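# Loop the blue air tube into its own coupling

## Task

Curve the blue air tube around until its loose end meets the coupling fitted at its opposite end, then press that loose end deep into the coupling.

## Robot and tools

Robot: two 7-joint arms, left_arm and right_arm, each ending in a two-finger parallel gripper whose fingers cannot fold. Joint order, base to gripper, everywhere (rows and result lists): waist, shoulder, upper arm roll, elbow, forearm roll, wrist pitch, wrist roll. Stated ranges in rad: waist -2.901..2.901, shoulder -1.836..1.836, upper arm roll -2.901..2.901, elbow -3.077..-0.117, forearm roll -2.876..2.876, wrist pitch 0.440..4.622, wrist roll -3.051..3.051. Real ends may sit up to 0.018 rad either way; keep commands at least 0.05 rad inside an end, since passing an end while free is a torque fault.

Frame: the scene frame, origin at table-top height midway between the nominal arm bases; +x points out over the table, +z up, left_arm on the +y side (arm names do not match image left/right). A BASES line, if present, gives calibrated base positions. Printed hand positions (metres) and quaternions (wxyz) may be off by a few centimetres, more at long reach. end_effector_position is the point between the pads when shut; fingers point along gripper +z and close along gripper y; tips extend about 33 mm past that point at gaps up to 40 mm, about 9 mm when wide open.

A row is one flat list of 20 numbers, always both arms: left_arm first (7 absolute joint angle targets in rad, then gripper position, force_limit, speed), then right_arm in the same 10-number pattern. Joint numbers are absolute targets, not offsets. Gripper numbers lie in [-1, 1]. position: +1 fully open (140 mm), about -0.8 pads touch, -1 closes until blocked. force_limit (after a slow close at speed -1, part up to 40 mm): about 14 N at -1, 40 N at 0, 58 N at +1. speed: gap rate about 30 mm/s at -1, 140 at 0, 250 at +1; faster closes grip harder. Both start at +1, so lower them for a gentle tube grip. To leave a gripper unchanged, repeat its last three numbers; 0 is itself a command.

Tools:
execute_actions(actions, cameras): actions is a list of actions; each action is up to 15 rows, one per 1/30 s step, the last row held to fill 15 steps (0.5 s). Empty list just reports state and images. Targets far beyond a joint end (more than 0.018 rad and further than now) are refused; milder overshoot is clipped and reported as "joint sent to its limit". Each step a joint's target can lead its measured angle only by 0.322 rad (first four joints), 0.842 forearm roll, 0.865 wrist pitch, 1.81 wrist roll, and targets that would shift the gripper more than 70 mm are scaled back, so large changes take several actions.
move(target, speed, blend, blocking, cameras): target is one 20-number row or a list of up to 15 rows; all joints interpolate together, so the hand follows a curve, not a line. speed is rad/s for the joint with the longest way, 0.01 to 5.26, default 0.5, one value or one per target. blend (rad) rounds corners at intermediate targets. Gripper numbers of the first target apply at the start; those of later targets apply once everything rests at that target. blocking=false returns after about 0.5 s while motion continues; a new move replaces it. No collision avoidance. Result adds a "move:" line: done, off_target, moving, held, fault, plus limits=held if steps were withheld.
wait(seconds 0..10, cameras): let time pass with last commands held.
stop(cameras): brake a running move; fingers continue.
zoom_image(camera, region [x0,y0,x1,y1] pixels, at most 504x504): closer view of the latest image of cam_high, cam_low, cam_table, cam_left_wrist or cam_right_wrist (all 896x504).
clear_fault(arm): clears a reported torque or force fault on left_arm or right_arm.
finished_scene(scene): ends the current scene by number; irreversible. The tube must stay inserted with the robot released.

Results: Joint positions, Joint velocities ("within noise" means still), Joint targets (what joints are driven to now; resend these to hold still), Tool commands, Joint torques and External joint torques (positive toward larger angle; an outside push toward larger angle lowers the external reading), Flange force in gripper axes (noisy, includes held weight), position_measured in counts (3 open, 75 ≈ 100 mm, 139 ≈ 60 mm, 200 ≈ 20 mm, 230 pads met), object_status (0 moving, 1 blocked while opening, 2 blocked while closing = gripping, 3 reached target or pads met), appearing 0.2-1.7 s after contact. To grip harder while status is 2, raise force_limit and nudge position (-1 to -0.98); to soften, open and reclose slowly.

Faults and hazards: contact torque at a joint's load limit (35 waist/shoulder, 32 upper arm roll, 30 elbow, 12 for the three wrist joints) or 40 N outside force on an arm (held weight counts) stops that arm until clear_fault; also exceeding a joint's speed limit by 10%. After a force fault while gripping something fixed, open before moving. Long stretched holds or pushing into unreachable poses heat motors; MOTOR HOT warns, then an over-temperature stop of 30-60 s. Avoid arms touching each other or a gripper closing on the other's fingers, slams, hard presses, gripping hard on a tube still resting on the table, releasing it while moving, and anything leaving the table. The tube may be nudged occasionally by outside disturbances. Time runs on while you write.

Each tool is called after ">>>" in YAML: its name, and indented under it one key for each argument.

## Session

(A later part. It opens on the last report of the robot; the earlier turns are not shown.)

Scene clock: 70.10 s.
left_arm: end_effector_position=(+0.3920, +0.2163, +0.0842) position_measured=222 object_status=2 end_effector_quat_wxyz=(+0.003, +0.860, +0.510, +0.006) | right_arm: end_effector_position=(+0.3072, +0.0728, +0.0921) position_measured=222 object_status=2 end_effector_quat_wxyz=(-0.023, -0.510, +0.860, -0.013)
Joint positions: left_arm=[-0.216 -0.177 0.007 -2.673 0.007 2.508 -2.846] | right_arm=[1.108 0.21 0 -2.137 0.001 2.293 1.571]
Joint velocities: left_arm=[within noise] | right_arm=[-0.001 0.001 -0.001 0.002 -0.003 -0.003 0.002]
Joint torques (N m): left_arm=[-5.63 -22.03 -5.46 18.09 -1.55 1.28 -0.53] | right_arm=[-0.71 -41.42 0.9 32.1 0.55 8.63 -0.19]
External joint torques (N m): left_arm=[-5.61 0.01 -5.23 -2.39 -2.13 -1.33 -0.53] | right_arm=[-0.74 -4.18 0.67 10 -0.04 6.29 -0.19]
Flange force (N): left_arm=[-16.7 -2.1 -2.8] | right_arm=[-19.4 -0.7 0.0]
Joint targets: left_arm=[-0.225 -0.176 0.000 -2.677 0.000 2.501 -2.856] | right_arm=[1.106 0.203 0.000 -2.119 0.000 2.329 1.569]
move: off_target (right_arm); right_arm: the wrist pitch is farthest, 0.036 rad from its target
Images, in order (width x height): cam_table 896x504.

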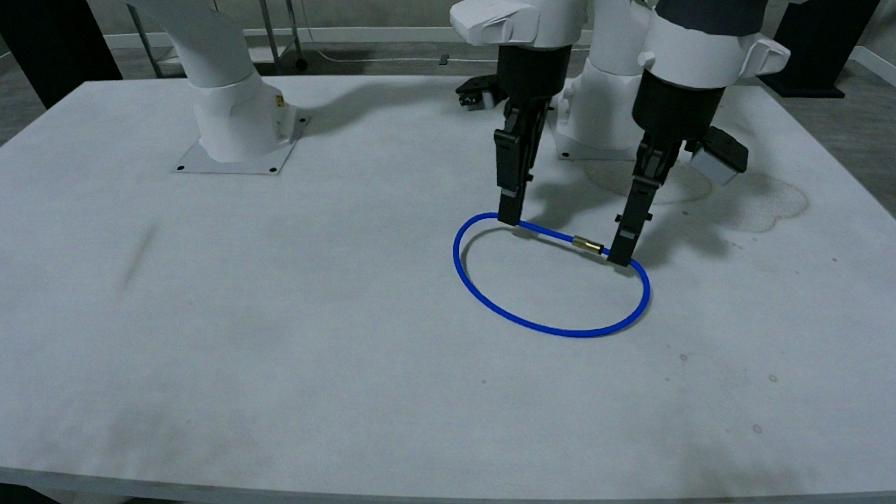

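>>> move:
  target:
    - [-0.2251,-0.1763,0,-2.6772,0,2.5009,-2.856,-0.98,0.5,-1,1.109,0.1734,0,-2.2033,0,2.342,1.572,-0.98,0.5,-1]
    - [-0.2251,-0.0852,0,-2.6937,0,2.6085,-2.856,-0.98,0.5,-1,1.109,0.2348,0,-2.2194,0,2.4195,1.572,-0.98,0.5,-1]
  speed: [0.04,0.07]

>>> zoom_image:
  camera: "cam_table"
  region: [480, 195, 640, 285]

Scene clock: 74.77 s.
left_arm: end_effector_position=(+0.3866, +0.2107, +0.0486) position_measured=222 object_status=2 end_effector_quat_wxyz=(+0.000, +0.863, +0.505, +0.001) | right_arm: end_effector_position=(+0.3018, +0.0635, +0.0565) position_measured=222 object_status=2 end_effector_quat_wxyz=(-0.015, -0.510, +0.860, -0.008)
Joint positions: left_arm=[-0.225 -0.087 0.001 -2.692 0.003 2.607 -2.846] | right_arm=[1.108 0.233 0 -2.218 0.001 2.417 1.571]
Joint velocities: left_arm=[-0.002 -0.001 -0.001 -0.002 0 0.004 0.001] | right_arm=[within noise]
Joint torques (N m): left_arm=[-0.13 -23.57 -0.28 18.2 0.26 2.61 -0.46] | right_arm=[-0.33 -36.03 0.43 20.3 0.48 2.94 0.02]
External joint torques (N m): left_arm=[-0.17 0.02 -0.22 -0.52 -0.23 0.05 -0.46] | right_arm=[-0.42 0.76 0.13 -0.69 -0.04 0.53 0.02]
Flange force (N): left_arm=[-2.0 -1.1 0.4] | right_arm=[1.2 -0.4 3.0]
Joint targets: left_arm=[-0.225 -0.085 0.000 -2.694 0.000 2.608 -2.856] | right_arm=[1.109 0.235 0.000 -2.219 0.000 2.420 1.572]
move: done

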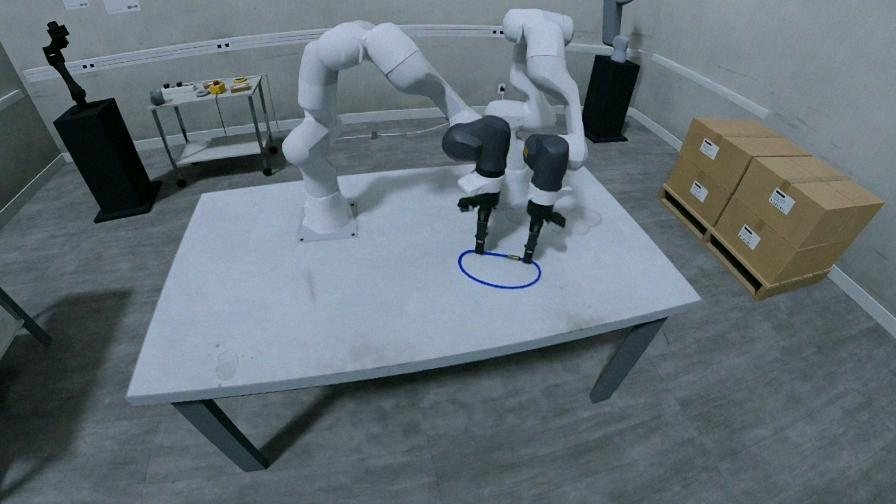

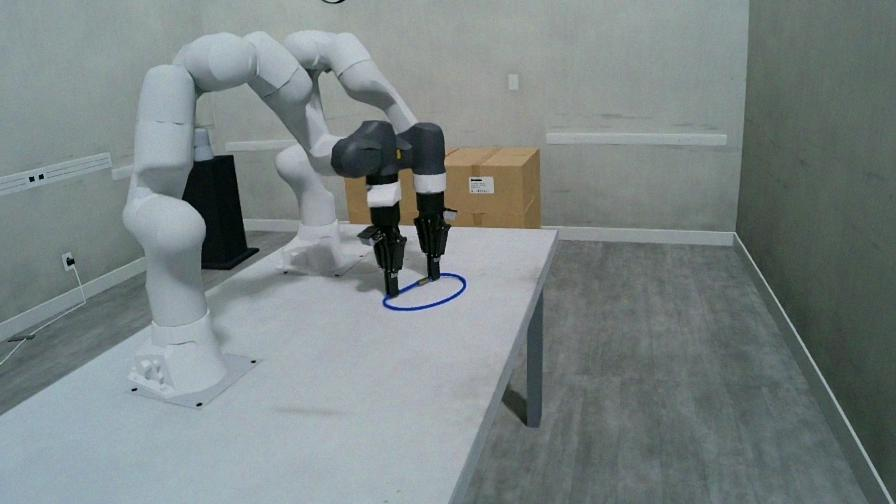

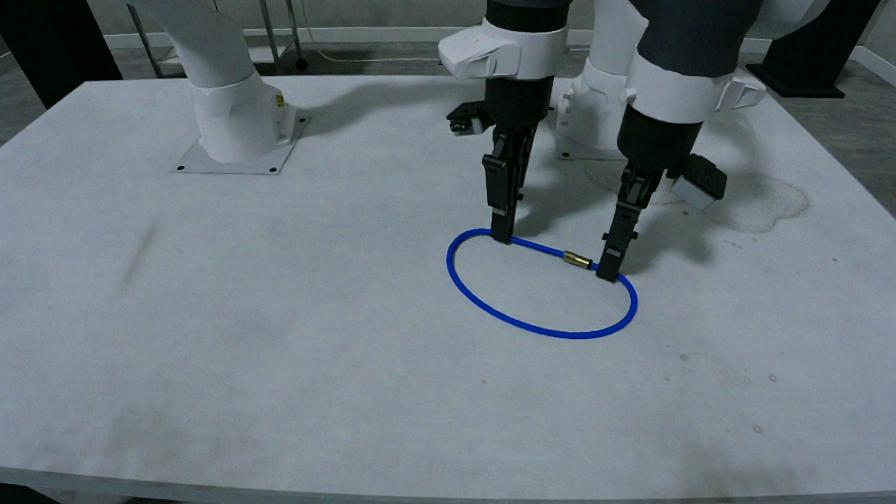

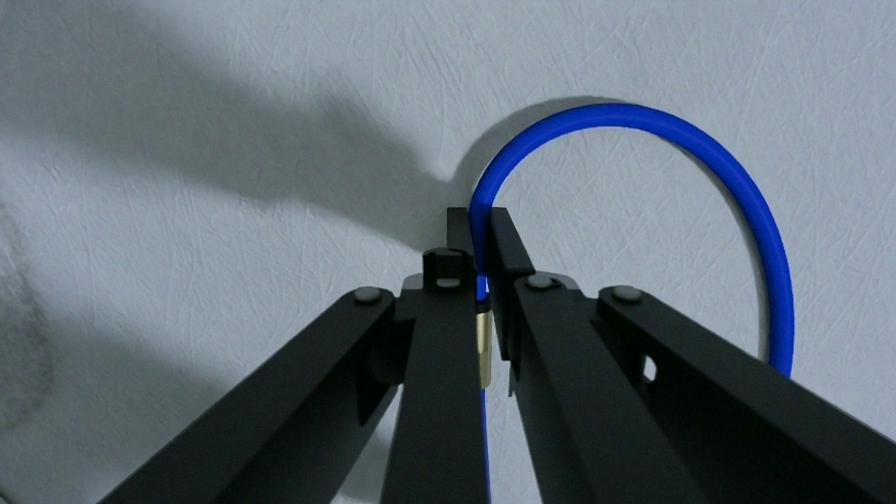

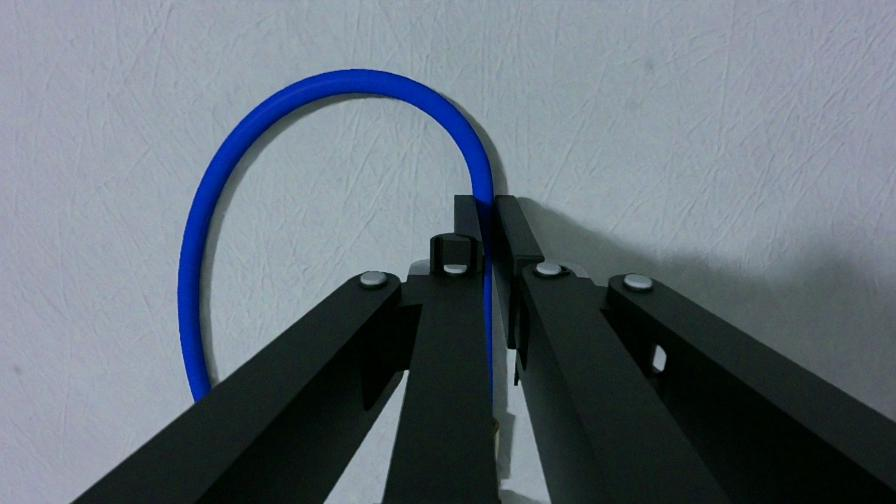

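Scaled by 3.150 from the camera's 896x504 image, which has a finer 1280x720 frame.

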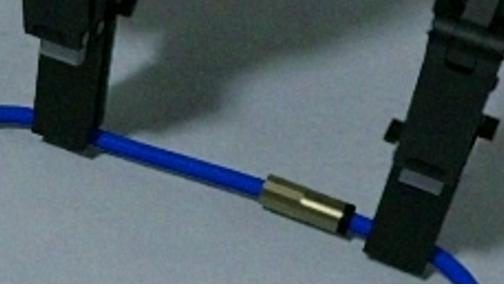

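>>> move:
  target:
    - [-0.2251,-0.0852,0,-2.6937,0,2.6085,-2.856,-0.98,0.5,-1,1.108,0.249,0,-2.1975,0,2.4145,1.571,-0.98,0.5,-1]
    - [-0.2251,-0.0852,0,-2.6937,0,2.6085,-2.856,-0.98,0.5,-1,1.1075,0.253,0,-2.1875,0,2.412,1.571,-0.98,0.5,-1]
  speed: 0.03
  cameras: ["cam_table"]

>>> zoom_image:
  camera: "cam_table"
  region: [480, 195, 640, 285]

Scene clock: 76.67 s.
left_arm: end_effector_position=(+0.3878, +0.2114, +0.0488) position_measured=222 object_status=2 end_effector_quat_wxyz=(+0.001, +0.863, +0.506, +0.002) | right_arm: end_effector_position=(+0.3030, +0.0657, +0.0529) position_measured=222 object_status=2 end_effector_quat_wxyz=(-0.021, -0.510, +0.860, -0.012)
Joint positions: left_arm=[-0.223 -0.087 0.002 -2.692 0.003 2.61 -2.846] | right_arm=[1.108 0.254 0 -2.195 0.001 2.402 1.571]
Joint velocities: left_arm=[within noise] | right_arm=[0 0 -0.001 0.003 -0.001 -0.005 0]
Joint torques (N m): left_arm=[-1.49 -23.56 -1.72 17.94 -0.26 2.23 -0.51] | right_arm=[-0.5 -38.53 0.59 24.12 0.48 4.52 -0.05]
External joint torques (N m): left_arm=[-1.47 0.19 -1.61 -0.94 -0.75 -0.37 -0.51] | right_arm=[-0.38 -1.32 0.46 3.34 -0.04 2.19 -0.05]
Flange force (N): left_arm=[-5.6 -0.7 -0.4] | right_arm=[-6.4 -0.2 1.0]
Joint targets: left_arm=[-0.225 -0.085 0.000 -2.694 0.000 2.608 -2.856] | right_arm=[1.107 0.253 0.000 -2.188 0.000 2.412 1.571]
move: done
Images, in order (width x height): cam_table 896x504.

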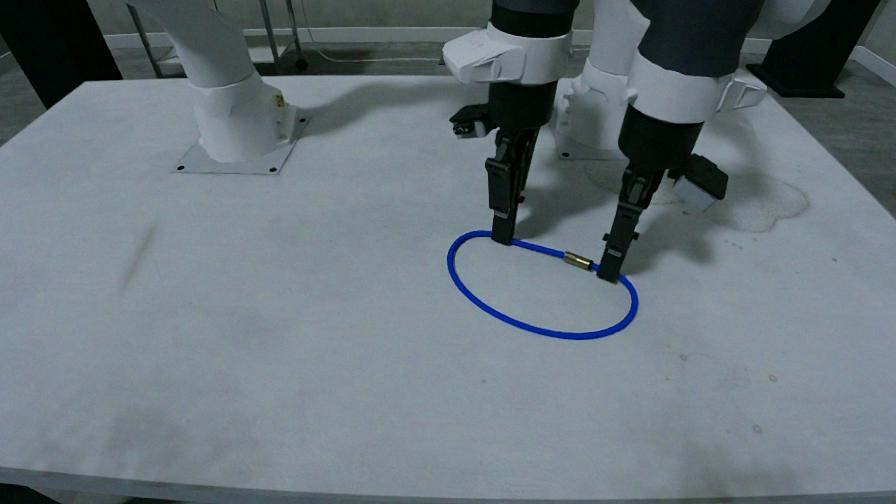

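Scaled by 3.150 from the camera's 896x504 image, which has a finer 1280x720 frame.

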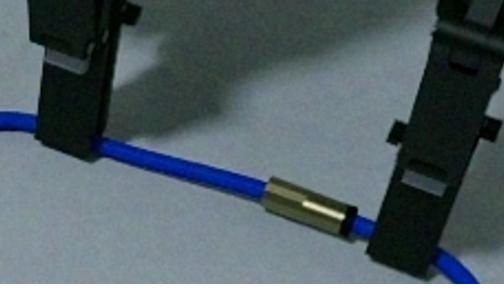

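>>> move:
  target:
    - [-0.2251,-0.0852,0,-2.6937,0,2.6085,-2.856,-0.98,0.5,-1,1.108,0.243,0,-2.202,0,2.415,1.571,-0.98,0.5,-1]
    - [-0.2251,-0.0852,0,-2.6937,0,2.6085,-2.856,-0.5,0.5,-1,1.108,0.243,0,-2.202,0,2.415,1.571,-0.5,0.5,-1]
    - [-0.2251,-0.0852,0,-2.6937,0,2.6085,-2.856,-0.15,0.5,-1,1.108,0.243,0,-2.202,0,2.415,1.571,-0.15,0.5,-1]
  speed: 0.03

>>> zoom_image:
  camera: "cam_table"
  region: [480, 195, 640, 285]

Scene clock: 79.93 s.
left_arm: end_effector_position=(+0.3866, +0.2096, +0.0483) position_measured=148 object_status=0 end_effector_quat_wxyz=(+0.001, +0.863, +0.506, +0.001) | right_arm: end_effector_position=(+0.3051, +0.0698, +0.0580) position_measured=148 object_status=0 end_effector_quat_wxyz=(-0.012, -0.510, +0.860, -0.006)
Joint positions: left_arm=[-0.226 -0.086 -0.001 -2.693 0.002 2.609 -2.85] | right_arm=[1.108 0.243 0.001 -2.201 0.001 2.417 1.571]
Joint velocities: within noise
Joint torques (N m): left_arm=[0.07 -23.75 -0.35 18.71 0.56 2.48 -0.32] | right_arm=[-0.18 -37.22 0.73 20.48 0.49 2.4 -0.1]
External joint torques (N m): left_arm=[0.14 0 -0.19 -0.14 0.06 -0.11 -0.32] | right_arm=[-0.12 -0.11 0.56 -0.56 -0.04 -0.02 -0.1]
Flange force (N): left_arm=[-0.9 -0.1 -0.3] | right_arm=[2.3 0.0 0.0]
Joint targets: left_arm=[-0.225 -0.085 0.000 -2.694 0.000 2.608 -2.856] | right_arm=[1.108 0.243 0.000 -2.202 0.000 2.415 1.571]
move: done

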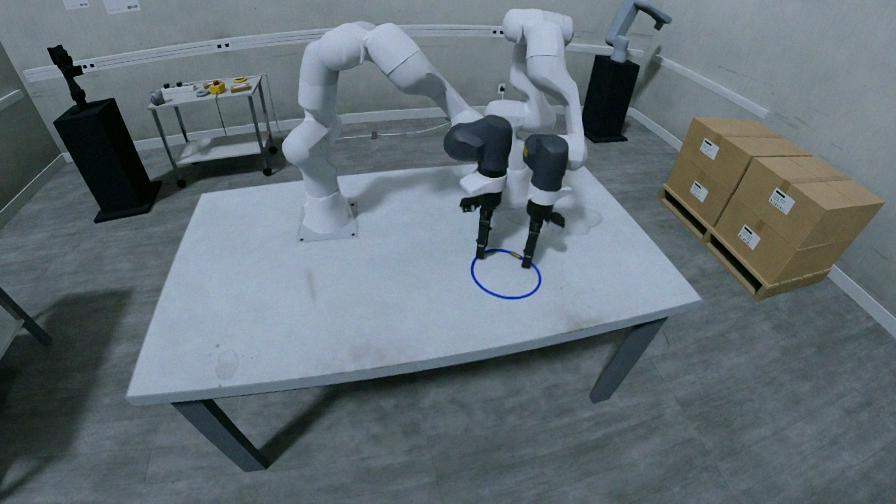

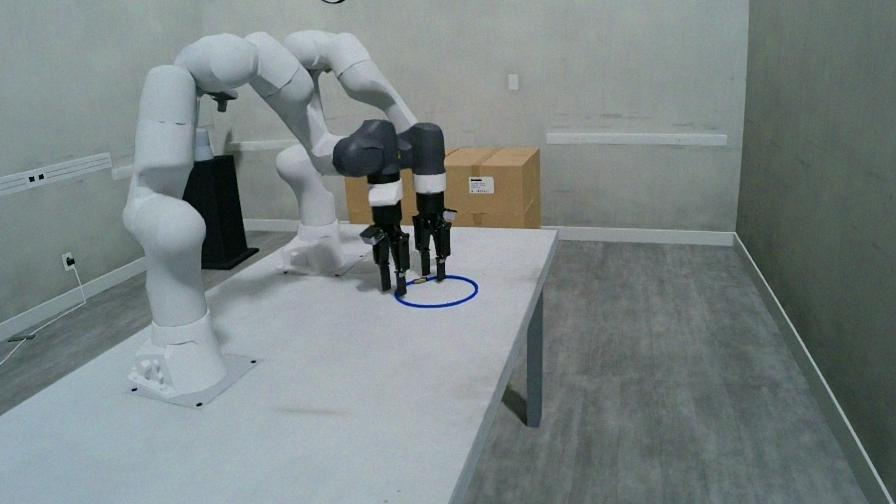

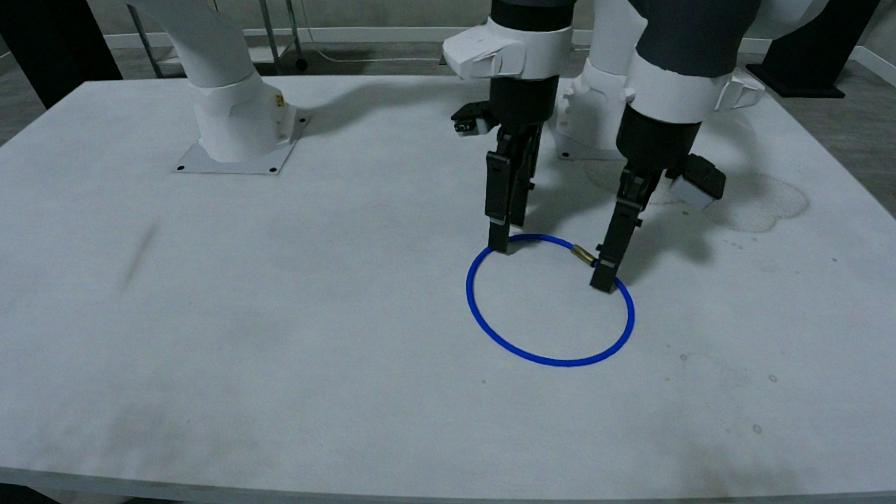

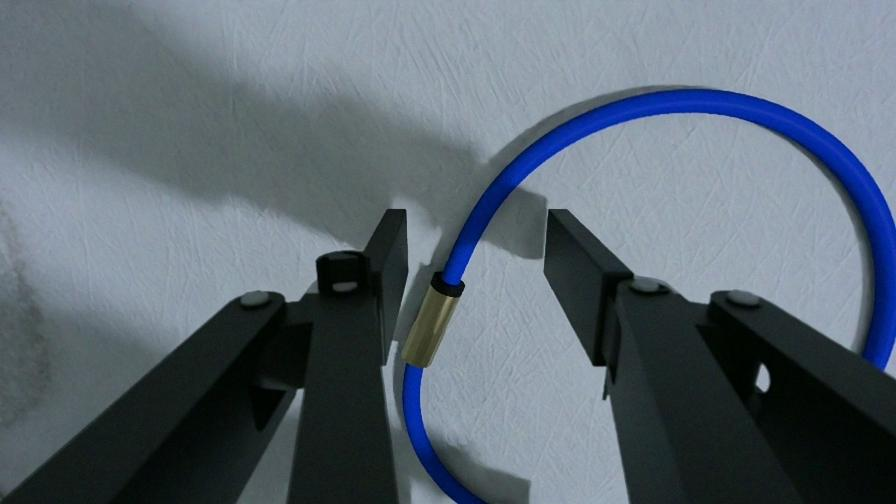

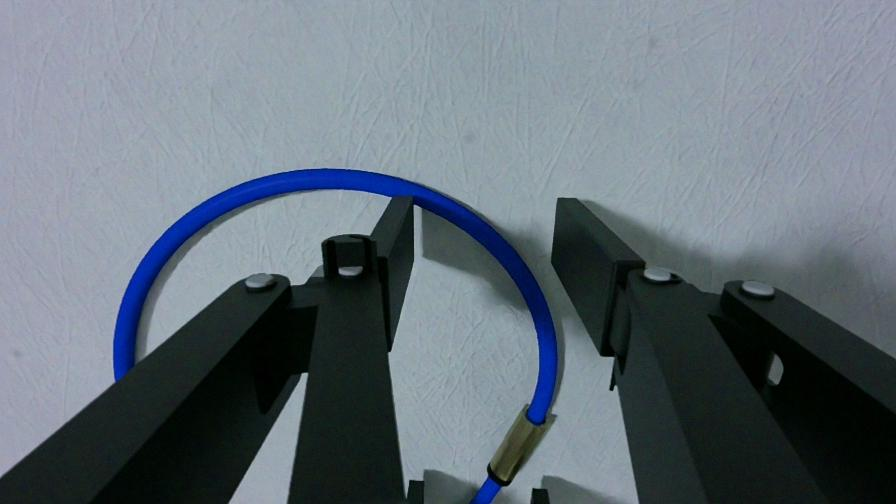

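Scaled by 3.150 from the camera's 896x504 image, which has a finer 1280x720 frame.

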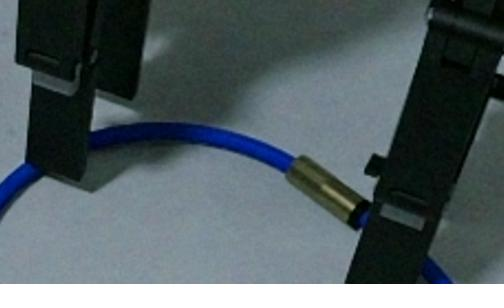

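Ring holds. Raise.

>>> move:
  target:
    - [-0.2251,-0.1763,0,-2.6772,0,2.5009,-2.856,-0.15,0.5,-1,1.108,0.1815,0,-2.186,0,2.338,1.571,-0.15,0.5,-1]
    - [-0.2251,-0.3477,0,-2.5922,0,2.2445,-2.856,-0.15,0.5,-1,1.108,0.0618,0,-2.109,0,2.141,1.571,-0.15,0.5,-1]
  speed: 0.2

>>> zoom_image:
  camera: "cam_left_wrist"
  region: [300, 100, 800, 504]

>>> zoom_image:
  camera: "cam_table"
  region: [480, 195, 640, 285]

Scene clock: 82.83 s.
left_arm: end_effector_position=(+0.3862, +0.2099, +0.1644) position_measured=148 object_status=3 end_effector_quat_wxyz=(+0.000, +0.863, +0.506, +0.001) | right_arm: end_effector_position=(+0.3045, +0.0690, +0.1736) position_measured=148 object_status=3 end_effector_quat_wxyz=(-0.012, -0.510, +0.860, -0.007)
Joint positions: left_arm=[-0.226 -0.347 -0.001 -2.592 0.002 2.247 -2.85] | right_arm=[1.108 0.062 0.001 -2.109 0.001 2.144 1.571]
Joint velocities: left_arm=[0.001 0 0.001 0 0.001 -0.004 -0.001] | right_arm=[0.001 -0.001 -0.001 0 0 -0.004 0]
Joint torques (N m): left_arm=[0.09 -20.01 -0.64 23.53 0.84 2.3 -0.31] | right_arm=[-0.17 -33.82 0.68 23.42 0.63 2.45 -0.08]
External joint torques (N m): left_arm=[0.11 -1.21 -0.26 0.32 0.09 -0.27 -0.31] | right_arm=[-0.12 -0.03 0.67 -0.31 -0.05 0.04 -0.08]
Flange force (N): left_arm=[-1.7 -2.7 -3.2] | right_arm=[1.2 0.3 0.5]
Joint targets: left_arm=[-0.225 -0.348 0.000 -2.592 0.000 2.245 -2.856] | right_arm=[1.108 0.062 0.000 -2.109 0.000 2.141 1.571]
move: done

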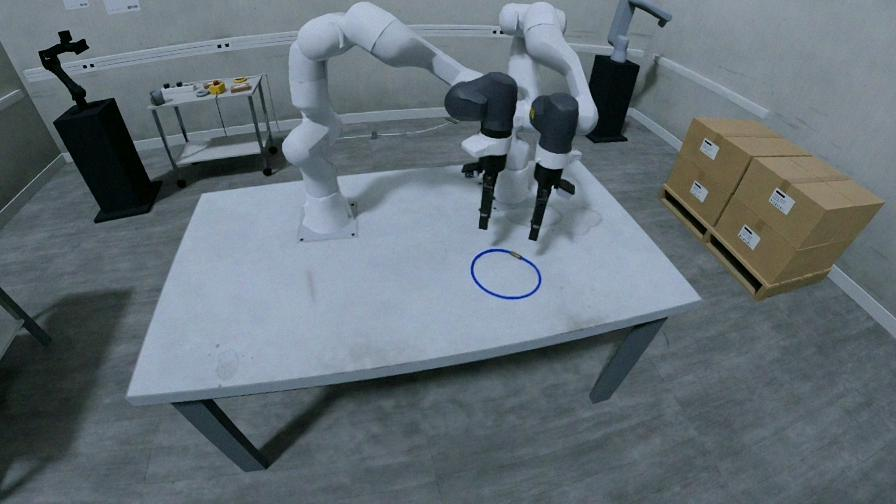

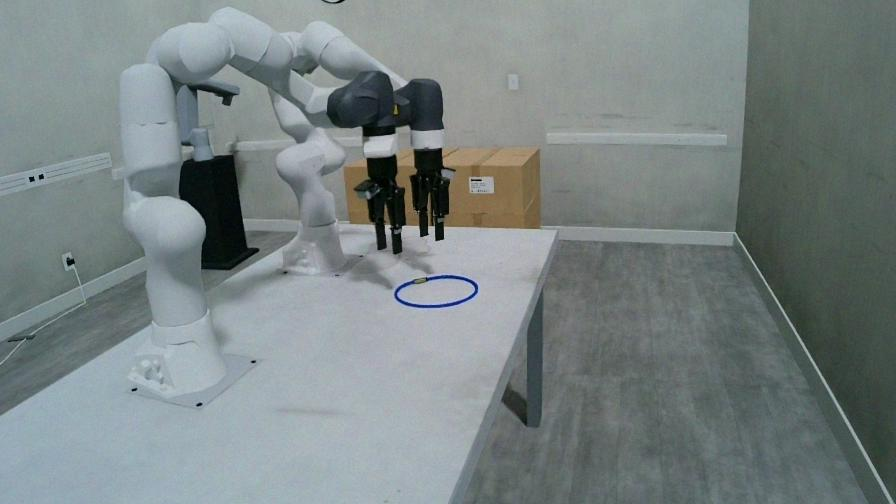

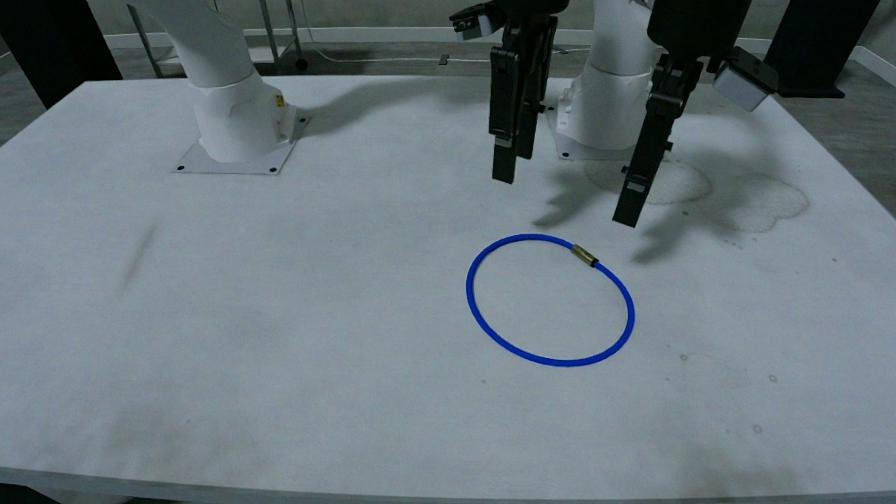

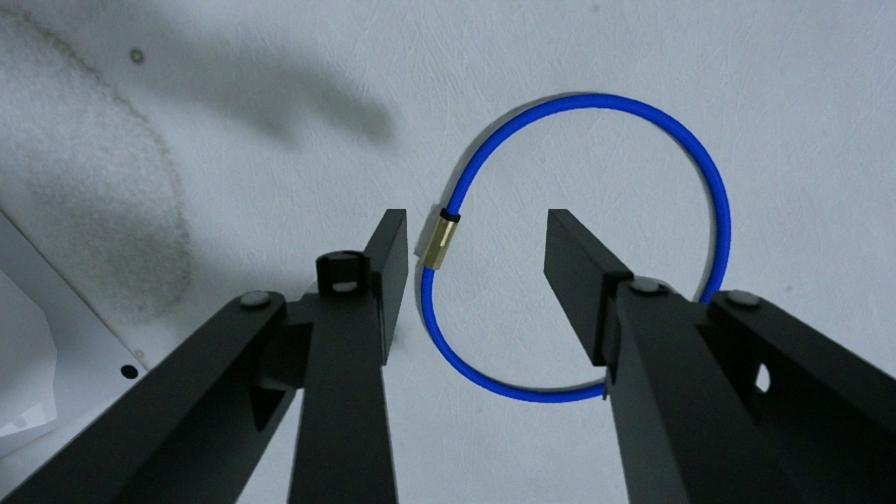

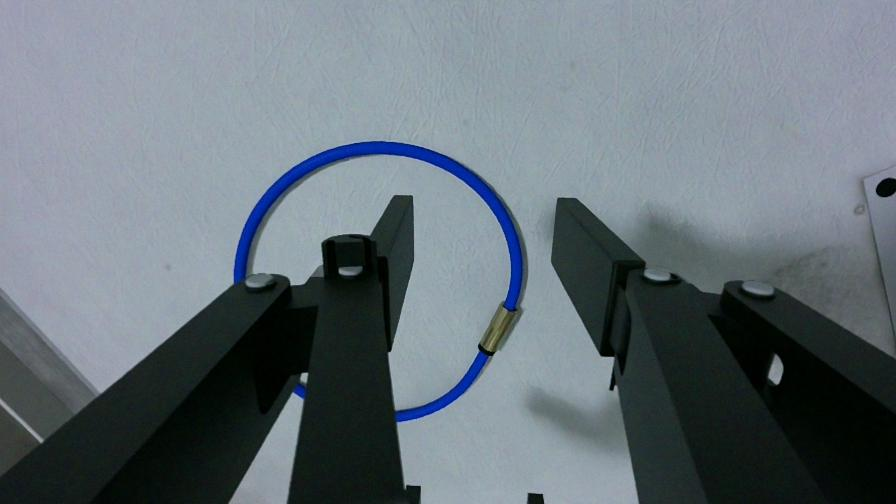

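Scaled by 1.008 from the camera's 896x504 image, which has a finer 1280x720 frame.

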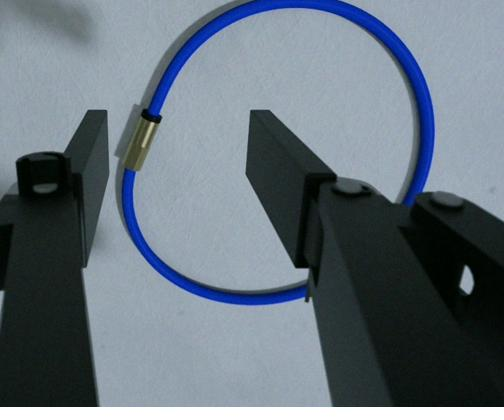

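Scaled by 3.150 from the camera's 896x504 image, which has a finer 1280x720 frame.

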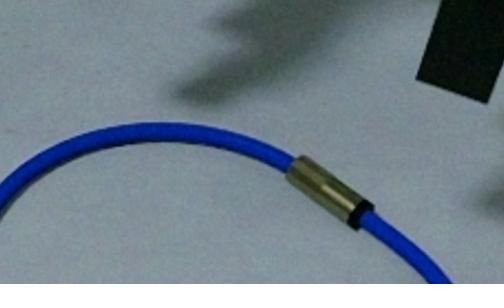

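>>> finished_scene:
  scene: 2

The scene is finished: the task was done.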